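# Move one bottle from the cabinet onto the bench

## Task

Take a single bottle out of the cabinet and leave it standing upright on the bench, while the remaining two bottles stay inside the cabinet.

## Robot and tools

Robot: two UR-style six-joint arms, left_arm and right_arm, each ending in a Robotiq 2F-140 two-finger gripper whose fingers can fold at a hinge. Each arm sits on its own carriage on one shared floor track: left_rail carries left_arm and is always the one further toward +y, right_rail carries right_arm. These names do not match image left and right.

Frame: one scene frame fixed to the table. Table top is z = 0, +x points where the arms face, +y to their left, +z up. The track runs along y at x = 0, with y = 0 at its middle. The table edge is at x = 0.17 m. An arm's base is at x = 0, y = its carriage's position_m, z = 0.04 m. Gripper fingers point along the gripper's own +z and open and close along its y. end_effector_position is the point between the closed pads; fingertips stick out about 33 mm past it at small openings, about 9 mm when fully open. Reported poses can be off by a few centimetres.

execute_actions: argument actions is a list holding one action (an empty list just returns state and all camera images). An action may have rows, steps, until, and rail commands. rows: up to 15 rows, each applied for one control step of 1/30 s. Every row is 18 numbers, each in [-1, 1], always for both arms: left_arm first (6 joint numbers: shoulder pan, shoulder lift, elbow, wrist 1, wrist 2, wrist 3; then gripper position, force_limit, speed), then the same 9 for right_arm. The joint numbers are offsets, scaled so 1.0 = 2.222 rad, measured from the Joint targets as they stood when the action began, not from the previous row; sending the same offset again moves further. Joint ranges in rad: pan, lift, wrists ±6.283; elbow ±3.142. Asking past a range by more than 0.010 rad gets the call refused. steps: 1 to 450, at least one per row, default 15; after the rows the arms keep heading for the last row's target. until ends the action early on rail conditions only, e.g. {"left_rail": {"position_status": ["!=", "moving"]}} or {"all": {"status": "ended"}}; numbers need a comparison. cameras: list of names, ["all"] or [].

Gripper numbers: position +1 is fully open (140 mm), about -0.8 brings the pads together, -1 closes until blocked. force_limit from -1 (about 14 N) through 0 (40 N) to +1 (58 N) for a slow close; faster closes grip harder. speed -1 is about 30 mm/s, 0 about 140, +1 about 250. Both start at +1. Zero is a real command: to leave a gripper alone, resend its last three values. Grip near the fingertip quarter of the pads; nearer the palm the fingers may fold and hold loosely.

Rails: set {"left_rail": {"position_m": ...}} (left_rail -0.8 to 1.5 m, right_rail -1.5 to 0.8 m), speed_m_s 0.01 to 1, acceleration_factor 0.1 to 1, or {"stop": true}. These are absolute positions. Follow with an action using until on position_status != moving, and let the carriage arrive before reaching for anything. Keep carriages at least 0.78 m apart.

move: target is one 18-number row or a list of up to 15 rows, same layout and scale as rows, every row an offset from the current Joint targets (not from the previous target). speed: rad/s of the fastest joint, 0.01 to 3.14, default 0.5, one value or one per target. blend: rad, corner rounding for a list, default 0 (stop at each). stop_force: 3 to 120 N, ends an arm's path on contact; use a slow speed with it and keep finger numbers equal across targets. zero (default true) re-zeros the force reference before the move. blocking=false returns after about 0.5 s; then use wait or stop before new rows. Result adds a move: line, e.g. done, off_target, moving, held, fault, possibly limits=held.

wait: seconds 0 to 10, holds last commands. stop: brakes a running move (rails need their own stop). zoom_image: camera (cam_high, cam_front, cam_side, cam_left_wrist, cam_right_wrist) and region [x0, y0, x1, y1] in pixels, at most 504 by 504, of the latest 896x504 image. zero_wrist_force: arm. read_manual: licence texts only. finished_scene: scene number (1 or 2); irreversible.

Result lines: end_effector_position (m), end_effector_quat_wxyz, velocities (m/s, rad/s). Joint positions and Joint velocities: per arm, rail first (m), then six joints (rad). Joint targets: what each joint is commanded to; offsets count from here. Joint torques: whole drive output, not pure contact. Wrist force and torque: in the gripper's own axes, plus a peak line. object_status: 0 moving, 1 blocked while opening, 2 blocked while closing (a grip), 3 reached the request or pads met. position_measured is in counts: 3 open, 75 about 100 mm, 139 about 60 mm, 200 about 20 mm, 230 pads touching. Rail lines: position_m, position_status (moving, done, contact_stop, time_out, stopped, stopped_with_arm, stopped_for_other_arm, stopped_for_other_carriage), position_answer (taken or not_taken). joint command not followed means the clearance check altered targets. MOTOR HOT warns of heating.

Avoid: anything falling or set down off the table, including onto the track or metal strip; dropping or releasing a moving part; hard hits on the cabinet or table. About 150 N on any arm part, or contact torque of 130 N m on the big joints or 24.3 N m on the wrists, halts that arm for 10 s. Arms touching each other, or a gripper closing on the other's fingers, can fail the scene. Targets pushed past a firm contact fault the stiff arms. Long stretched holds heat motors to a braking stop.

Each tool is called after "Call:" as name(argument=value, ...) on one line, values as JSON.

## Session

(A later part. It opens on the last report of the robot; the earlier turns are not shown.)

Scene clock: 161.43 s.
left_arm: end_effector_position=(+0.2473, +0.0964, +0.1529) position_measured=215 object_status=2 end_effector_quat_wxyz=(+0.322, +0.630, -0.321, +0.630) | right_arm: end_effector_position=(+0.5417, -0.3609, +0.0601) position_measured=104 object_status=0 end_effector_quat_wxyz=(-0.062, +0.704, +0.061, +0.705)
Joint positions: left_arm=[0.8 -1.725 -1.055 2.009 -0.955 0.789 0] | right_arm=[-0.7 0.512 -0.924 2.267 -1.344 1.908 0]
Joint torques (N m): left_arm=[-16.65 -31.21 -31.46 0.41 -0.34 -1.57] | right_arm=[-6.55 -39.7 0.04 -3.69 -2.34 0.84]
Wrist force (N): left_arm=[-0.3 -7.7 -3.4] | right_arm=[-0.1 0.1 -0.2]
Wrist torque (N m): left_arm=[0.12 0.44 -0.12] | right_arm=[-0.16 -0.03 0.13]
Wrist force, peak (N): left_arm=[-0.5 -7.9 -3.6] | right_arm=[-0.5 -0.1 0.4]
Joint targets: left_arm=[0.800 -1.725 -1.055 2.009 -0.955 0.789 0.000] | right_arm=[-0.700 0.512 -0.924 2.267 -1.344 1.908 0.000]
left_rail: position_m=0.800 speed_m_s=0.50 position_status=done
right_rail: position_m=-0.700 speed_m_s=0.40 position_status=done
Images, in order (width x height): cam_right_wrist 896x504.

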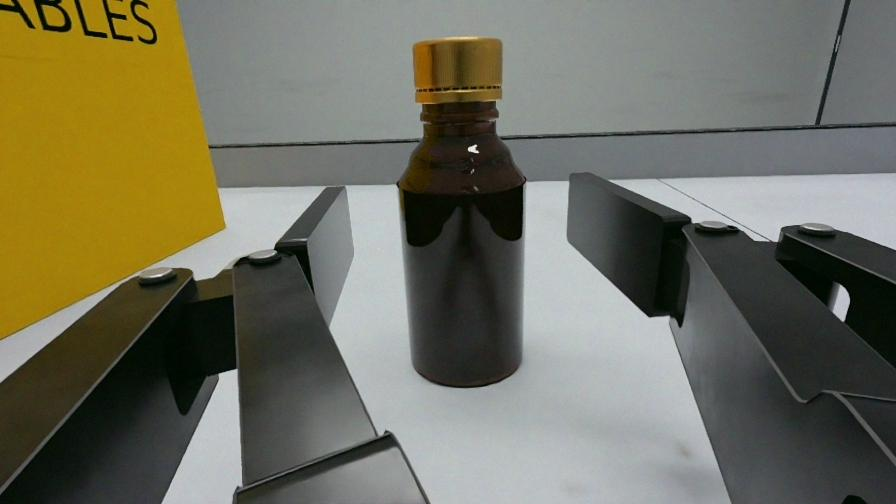

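Call:
move(target=[[0.00300,0.04210,-0.08193,0.03982,-0.05637,0,-1,0.2,-1,0.02511,-0.03325,0.04900,-0.01529,0.02526,0,0.2,0,-1],[0.01214,0.08688,-0.17031,0.08343,-0.10658,0,-1,0.2,-1,0.06322,-0.06839,0.08887,-0.02003,0.06337,0,0.2,0,-1],[0.02534,0.13469,-0.26567,0.13098,-0.15274,0,-1,0.2,-1,0.10133,-0.10353,0.12874,-0.02476,0.10148,0,0.2,0,-1],[0.04135,0.18676,-0.37043,0.18367,-0.19608,0,-1,0.2,-1,0.10133,-0.10353,0.12874,-0.02476,0.10148,0,0.2,0,-1]], speed=0.2, blend=[0.03,0.03,0.03,0], stop_force=25, cameras=["cam_high", "cam_front", "cam_side", "cam_left_wrist", "cam_right_wrist"])

Scene clock: 168.47 s.
left_arm: end_effector_position=(+0.3755, -0.0087, +0.1533) position_measured=215 object_status=2 end_effector_quat_wxyz=(+0.146, +0.692, -0.146, +0.692) | right_arm: end_effector_position=(+0.3939, -0.3867, +0.1049) position_measured=104 object_status=3 end_effector_quat_wxyz=(-0.061, +0.704, +0.061, +0.704)
Joint positions: left_arm=[0.8 -1.633 -0.641 1.186 -0.546 0.353 0] | right_arm=[-0.7 0.737 -1.154 2.553 -1.399 2.134 0]
Joint torques (N m): left_arm=[12.94 -50.75 -33.93 1.78 -1.48 -1.5] | right_arm=[5.31 -30.99 3.94 -4.11 2.64 0.82]
Wrist force (N): left_arm=[-0.7 -4.7 -3.6] | right_arm=[-0.2 -0.1 -0.2]
Wrist torque (N m): left_arm=[0.02 0.48 -0.22] | right_arm=[-0.19 -0.01 0.16]
Wrist force, peak (N): left_arm=[0.1 -10.8 -4.6] | right_arm=[-0.5 0.3 0.6]
Joint targets: left_arm=[0.800 -1.633 -0.641 1.186 -0.546 0.353 0.000] | right_arm=[-0.700 0.737 -1.154 2.553 -1.399 2.134 0.000]
left_rail: position_m=0.800 speed_m_s=0.50 position_status=done
right_rail: position_m=-0.700 speed_m_s=0.40 position_status=done
move: done

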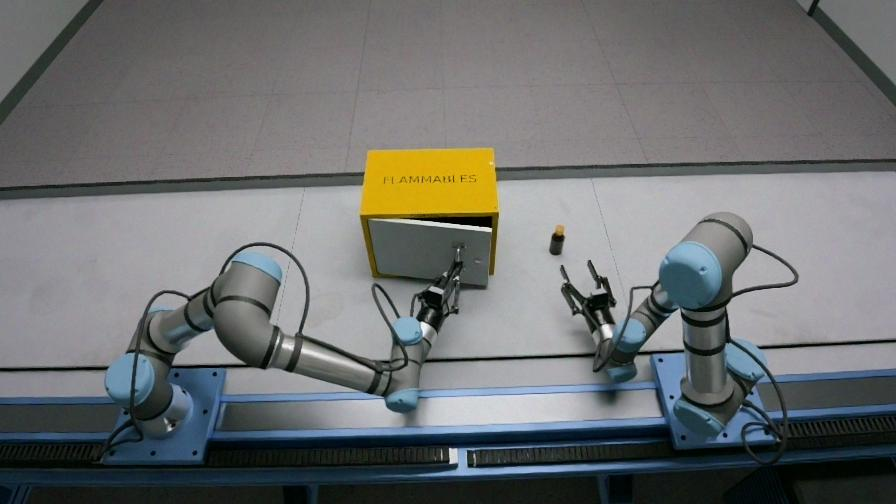

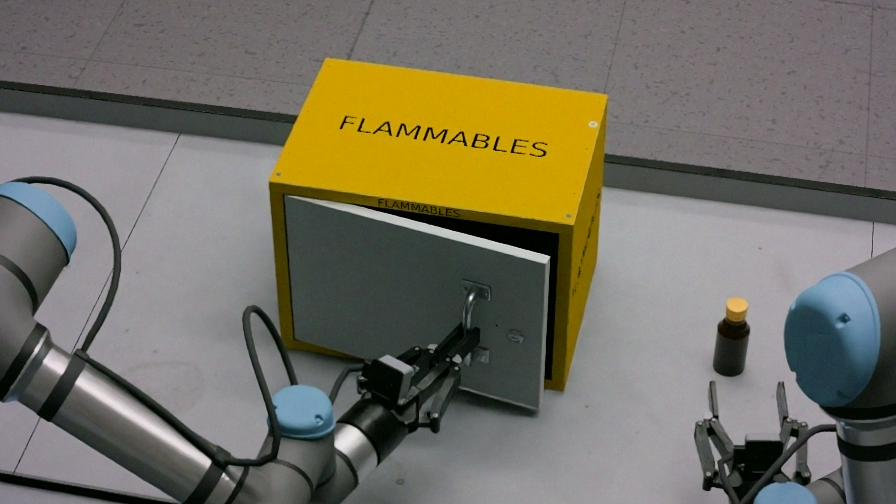

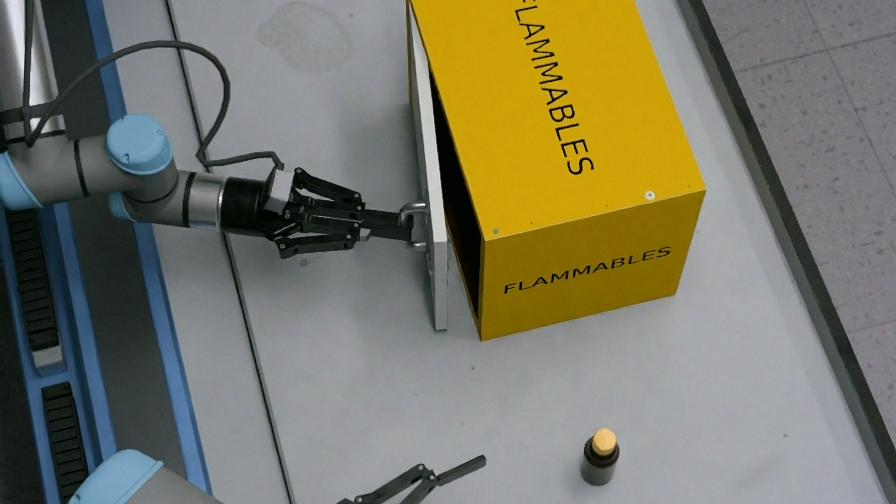

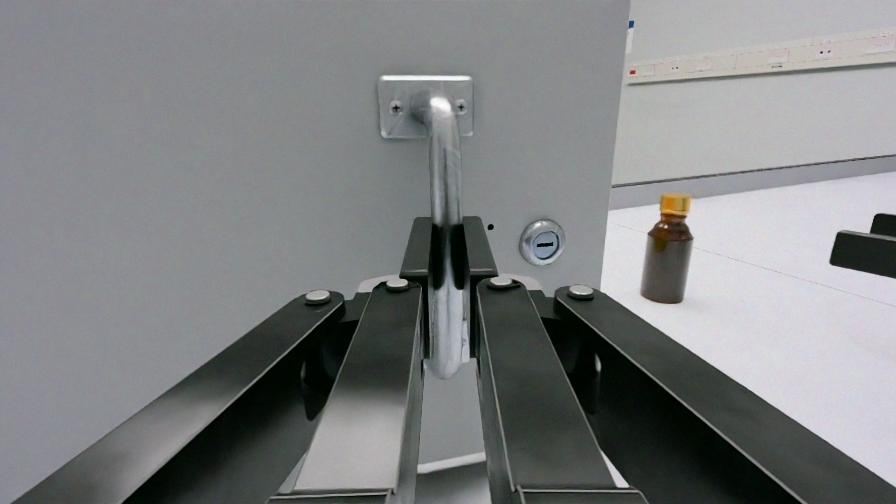

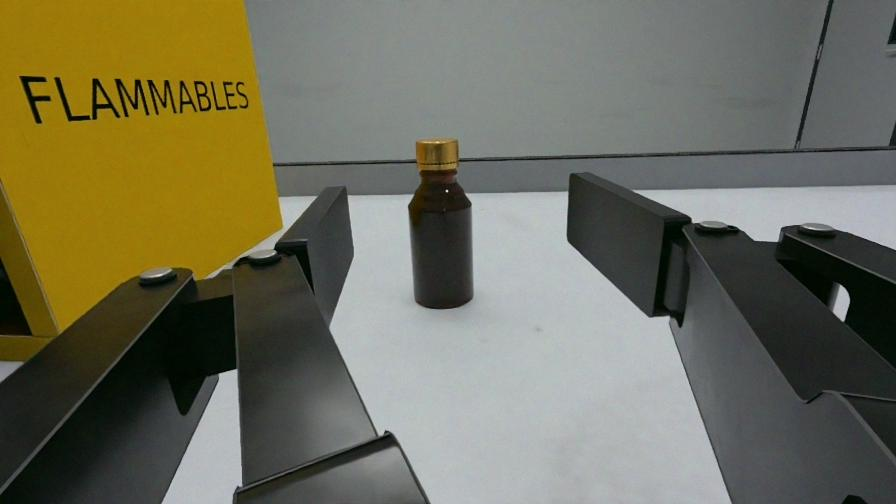

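Call:
move(target=[[0.01455,0.04766,-0.09660,0.04893,-0.03400,0,-1,0.2,-1,0,0,0,0,0,0,0.2,0,-1],[0.01952,0.05189,-0.10517,0.05328,-0.02902,0,-1,0.2,-1,0,0,0,0,0,0,0.2,0,-1]], speed=[0.08, 0.03], blend=[0.01, 0], stop_force=15, cameras=["cam_high", "cam_front", "cam_side", "cam_left_wrist"])

Scene clock: 173.80 s.
left_arm: end_effector_position=(+0.4160, -0.0214, +0.1534) position_measured=215 object_status=2 end_effector_quat_wxyz=(+0.109, +0.699, -0.108, +0.699) | right_arm: end_effector_position=(+0.3939, -0.3867, +0.1049) position_measured=104 object_status=3 end_effector_quat_wxyz=(-0.061, +0.704, +0.061, +0.704)
Joint positions: left_arm=[0.8 -1.59 -0.525 0.952 -0.428 0.289 0] | right_arm=[-0.7 0.737 -1.154 2.553 -1.399 2.134 0]
Joint torques (N m): left_arm=[9.1 -53.84 -36.41 1.54 6.02 -1.47] | right_arm=[5.3 -30.85 3.34 -4.06 2.71 0.85]
Wrist force (N): left_arm=[2.3 -10.8 -5.2] | right_arm=[-0.4 -0.1 -0.4]
Wrist torque (N m): left_arm=[0.32 0.49 -0.23] | right_arm=[-0.18 0.05 0.16]
Wrist force, peak (N): left_arm=[2.0 -12.0 -5.1] | right_arm=[-0.3 0.0 -0.6]
Joint targets: left_arm=[0.800 -1.590 -0.525 0.952 -0.428 0.289 0.000] | right_arm=[-0.700 0.737 -1.154 2.553 -1.399 2.134 0.000]
left_rail: position_m=0.800 speed_m_s=0.50 position_status=done
right_rail: position_m=-0.700 speed_m_s=0.40 position_status=done
move: done; blend cut to 0.0095 rad at target 1
Images, in order (width x height): cam_high 896x504, cam_front 896x504, cam_side 896x504, cam_left_wrist 896x504.

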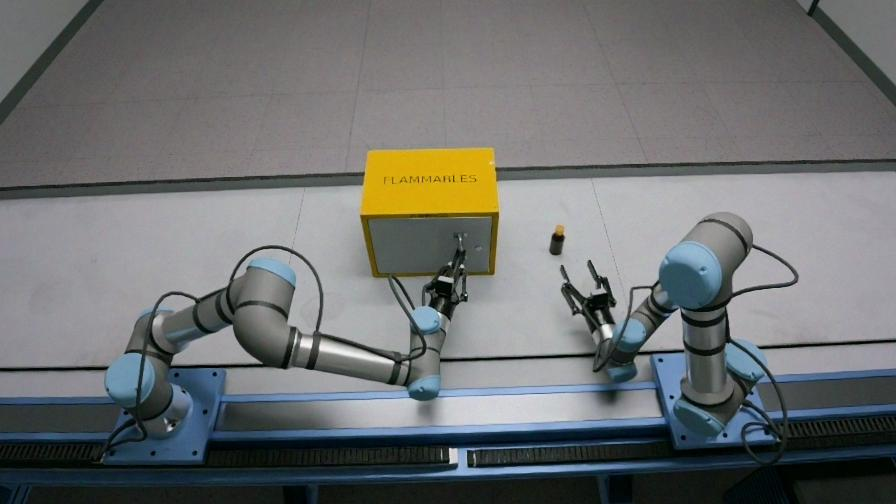

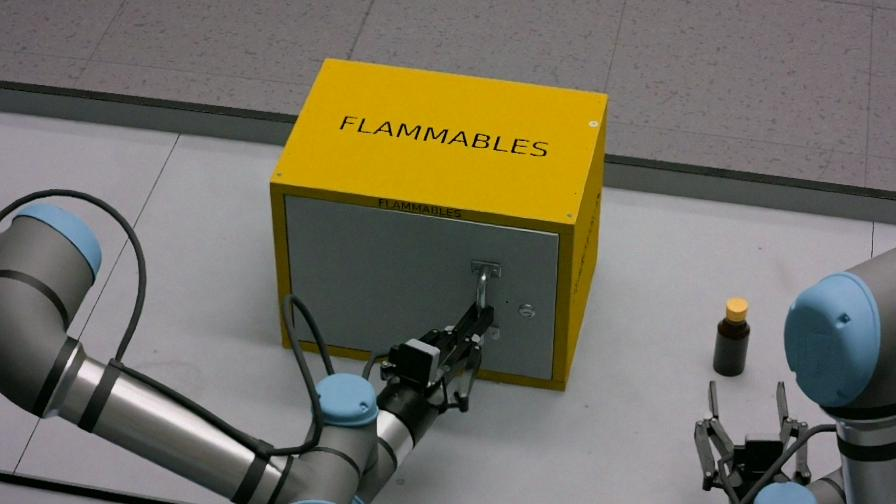

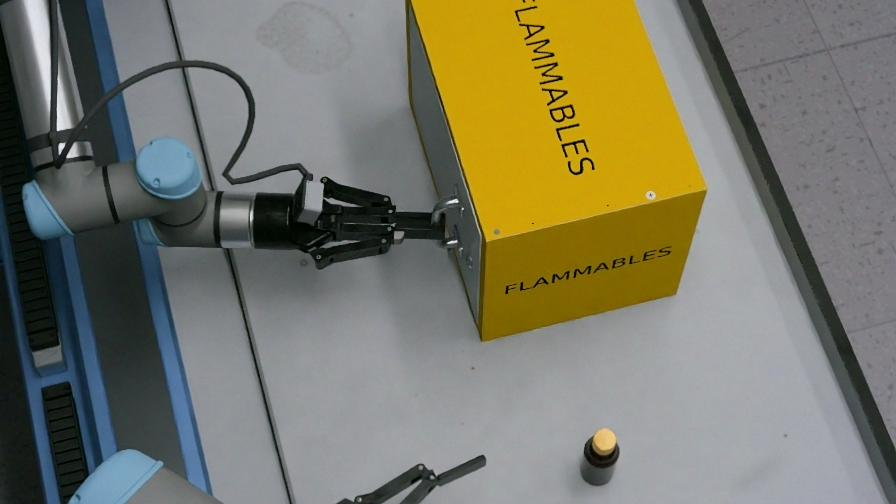

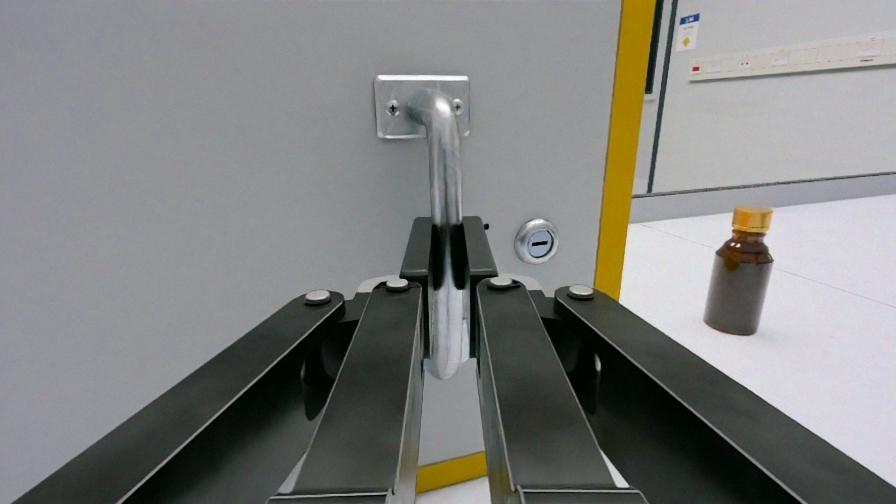

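Call:
zoom_image(camera="cam_front", region=[420, 190, 620, 400])

Call:
zoom_image(camera="cam_side", region=[400, 130, 540, 360])

Scaled by 2.400.

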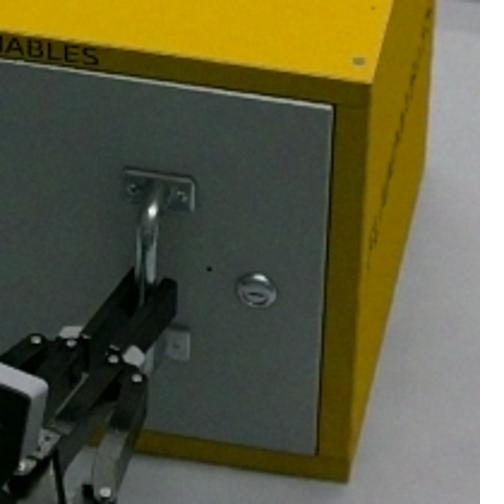

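Scaled by 2.191.

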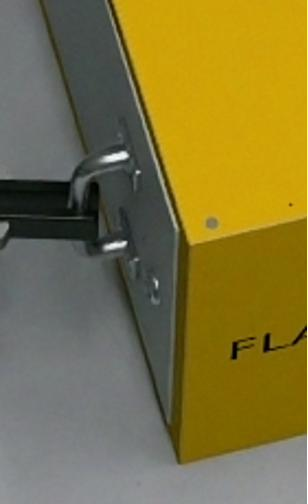

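Call:
move(target=[0.00708,0.00668,-0.01357,0.00689,0.00708,0,-1,0.2,-1,0,0,0,0,0,0,0.2,0,-1], speed=0.02, stop_force=15, cameras=["cam_high", "cam_front", "cam_side"])

Scene clock: 177.63 s.
left_arm: end_effector_position=(+0.4274, -0.0250, +0.1534) position_measured=215 object_status=2 end_effector_quat_wxyz=(+0.109, +0.699, -0.108, +0.699) | right_arm: end_effector_position=(+0.3939, -0.3867, +0.1049) position_measured=104 object_status=3 end_effector_quat_wxyz=(-0.061, +0.704, +0.061, +0.704)
Joint positions: left_arm=[0.8 -1.574 -0.51 0.922 -0.413 0.305 0] | right_arm=[-0.7 0.737 -1.154 2.553 -1.399 2.134 0]
Joint torques (N m): left_arm=[26.05 -53.88 -33.12 2.61 0.89 -1.48] | right_arm=[5.31 -31.12 3.8 -4.12 2.62 0.94]
Wrist force (N): left_arm=[1.6 4.1 -13.8] | right_arm=[-0.3 0.0 -0.2]
Wrist torque (N m): left_arm=[-0.23 0.51 -0.24] | right_arm=[-0.17 0.02 0.16]
Wrist force, peak (N): left_arm=[1.7 4.1 -13.8] | right_arm=[-0.5 -0.2 -0.4]
Joint targets: left_arm=[0.800 -1.574 -0.510 0.922 -0.413 0.305 0.000] | right_arm=[-0.700 0.737 -1.154 2.553 -1.399 2.134 0.000]
left_rail: position_m=0.800 speed_m_s=0.50 position_status=done
right_rail: position_m=-0.700 speed_m_s=0.40 position_status=done
move: done
Images, in order (width x height): cam_high 896x504, cam_front 896x504, cam_side 896x504.

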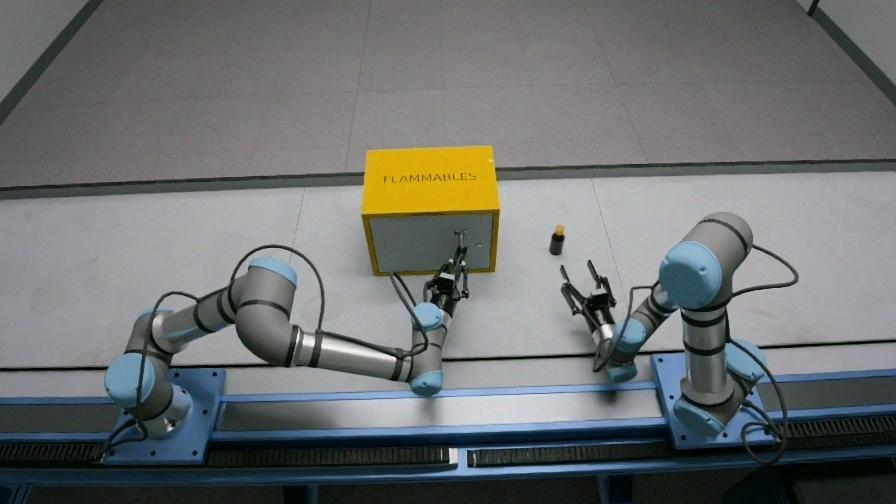

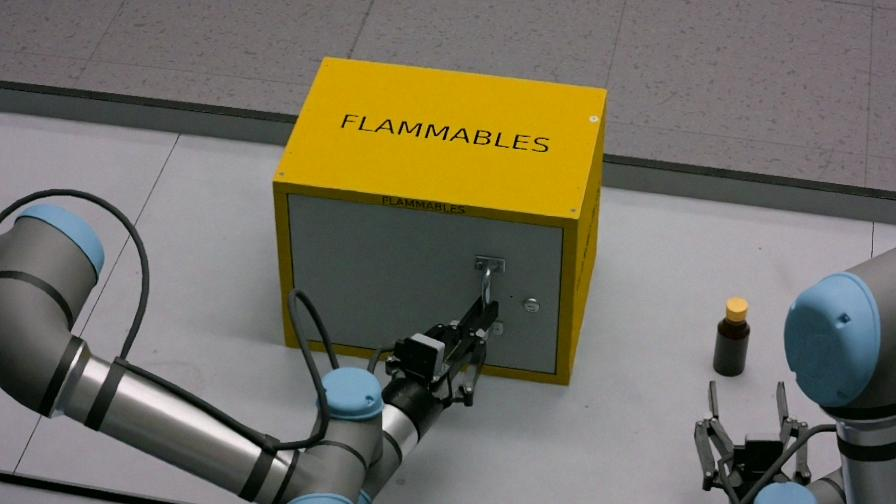

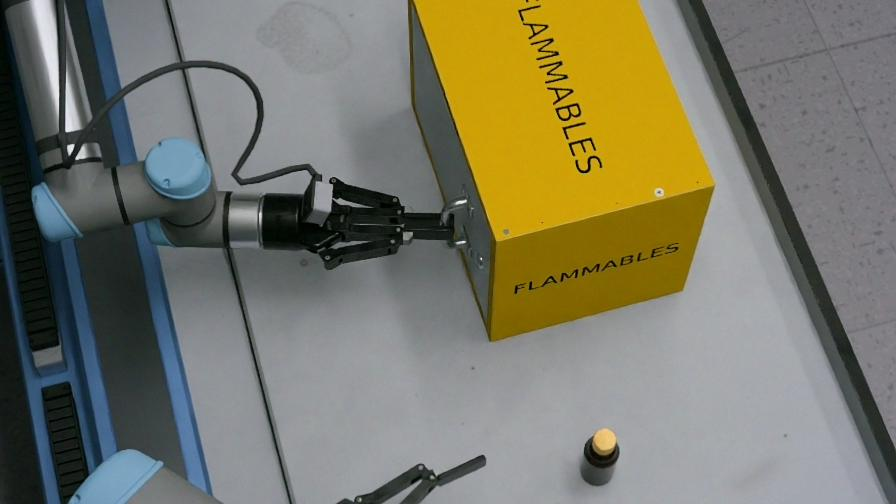

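Call:
zoom_image(camera="cam_front", region=[420, 190, 620, 400])

Call:
zoom_image(camera="cam_side", region=[400, 130, 540, 360])

Scaled by 2.400.

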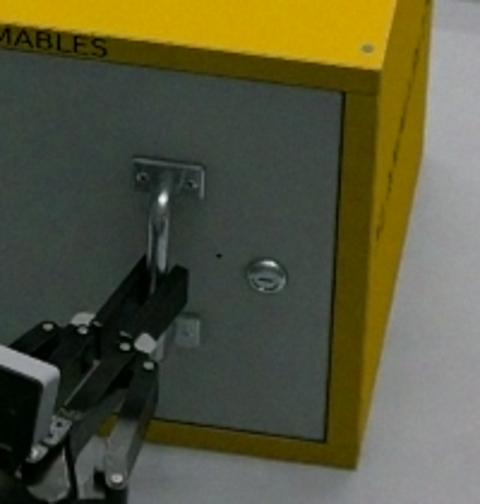

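Scaled by 2.191.

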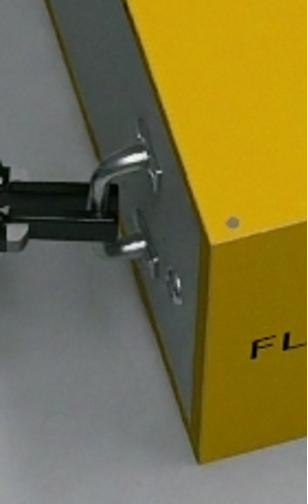

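Call:
move(target=[[0,0,0,0,0,0,0.05,0,-1,0,0,0,0,0,0,0.2,0,-1],[-0.06174,-0.04620,0.09360,-0.04740,-0.06174,0,0.05,0,-1,0,0,0,0,0,0,0.2,0,-1]], speed=0.12, cameras=["all"])

Scene clock: 183.33 s.
left_arm: end_effector_position=(+0.3322, +0.0052, +0.1534) position_measured=123 object_status=3 end_effector_quat_wxyz=(+0.109, +0.699, -0.108, +0.699) | right_arm: end_effector_position=(+0.3939, -0.3867, +0.1049) position_measured=104 object_status=3 end_effector_quat_wxyz=(-0.061, +0.704, +0.061, +0.704)
Joint positions: left_arm=[0.8 -1.711 -0.613 1.13 -0.518 0.168 0] | right_arm=[-0.7 0.737 -1.154 2.553 -1.399 2.134 0]
Joint torques (N m): left_arm=[-12.5 -68.09 -8.45 -2.82 -2.65 -1.45] | right_arm=[5.39 -30.84 3.46 -4.04 2.64 1.01]
Wrist force (N): left_arm=[1.0 -0.1 0.5] | right_arm=[-0.3 0.0 -0.1]
Wrist torque (N m): left_arm=[-0.11 0.32 0.00] | right_arm=[-0.17 0.03 0.16]
Wrist force, peak (N): left_arm=[0.6 4.1 -14.3] | right_arm=[-0.5 0.0 -0.5]
Joint targets: left_arm=[0.800 -1.711 -0.613 1.130 -0.518 0.167 0.000] | right_arm=[-0.700 0.737 -1.154 2.553 -1.399 2.134 0.000]
left_rail: position_m=0.800 speed_m_s=0.50 position_status=done
right_rail: position_m=-0.700 speed_m_s=0.40 position_status=done
move: done

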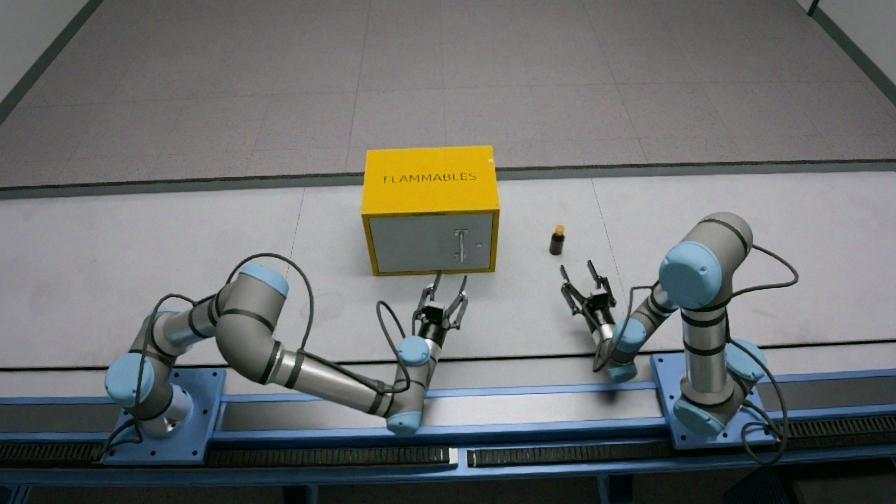

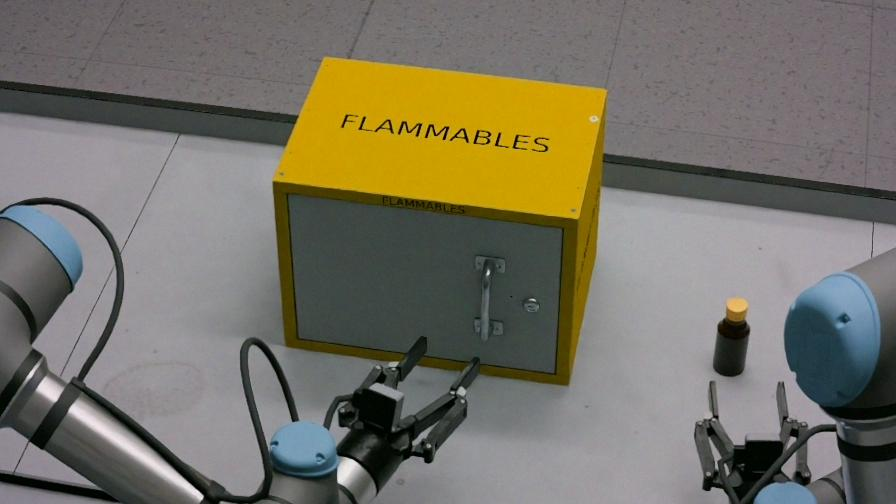

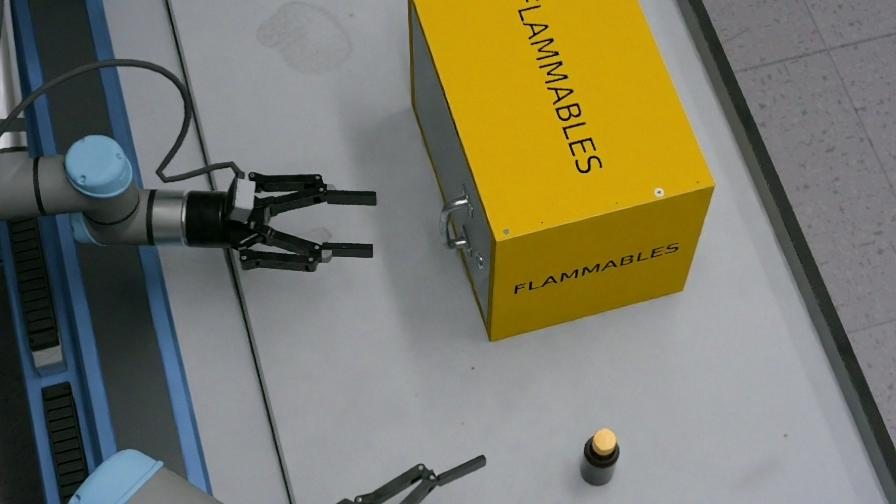

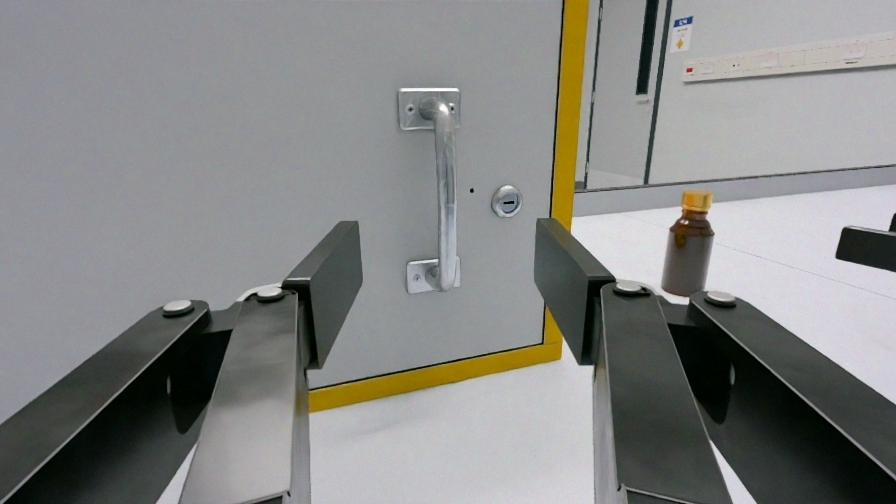

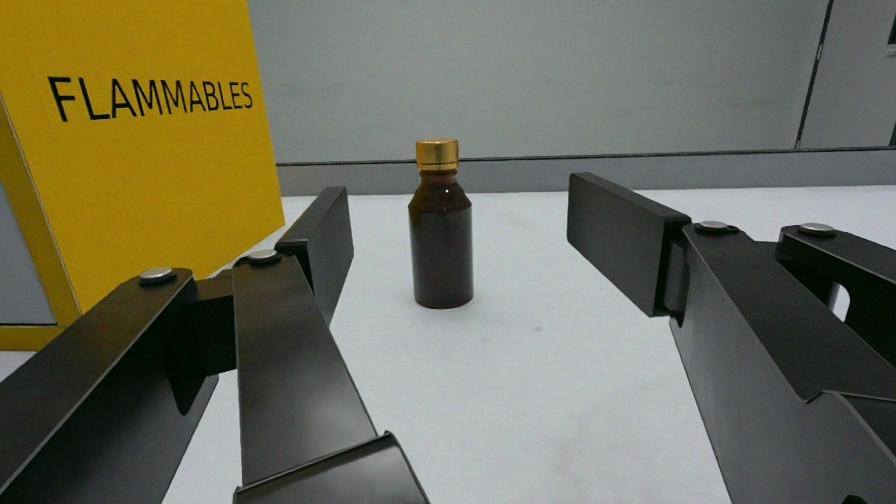

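Call:
finished_scene(scene=2)

The scene is finished: the task was done.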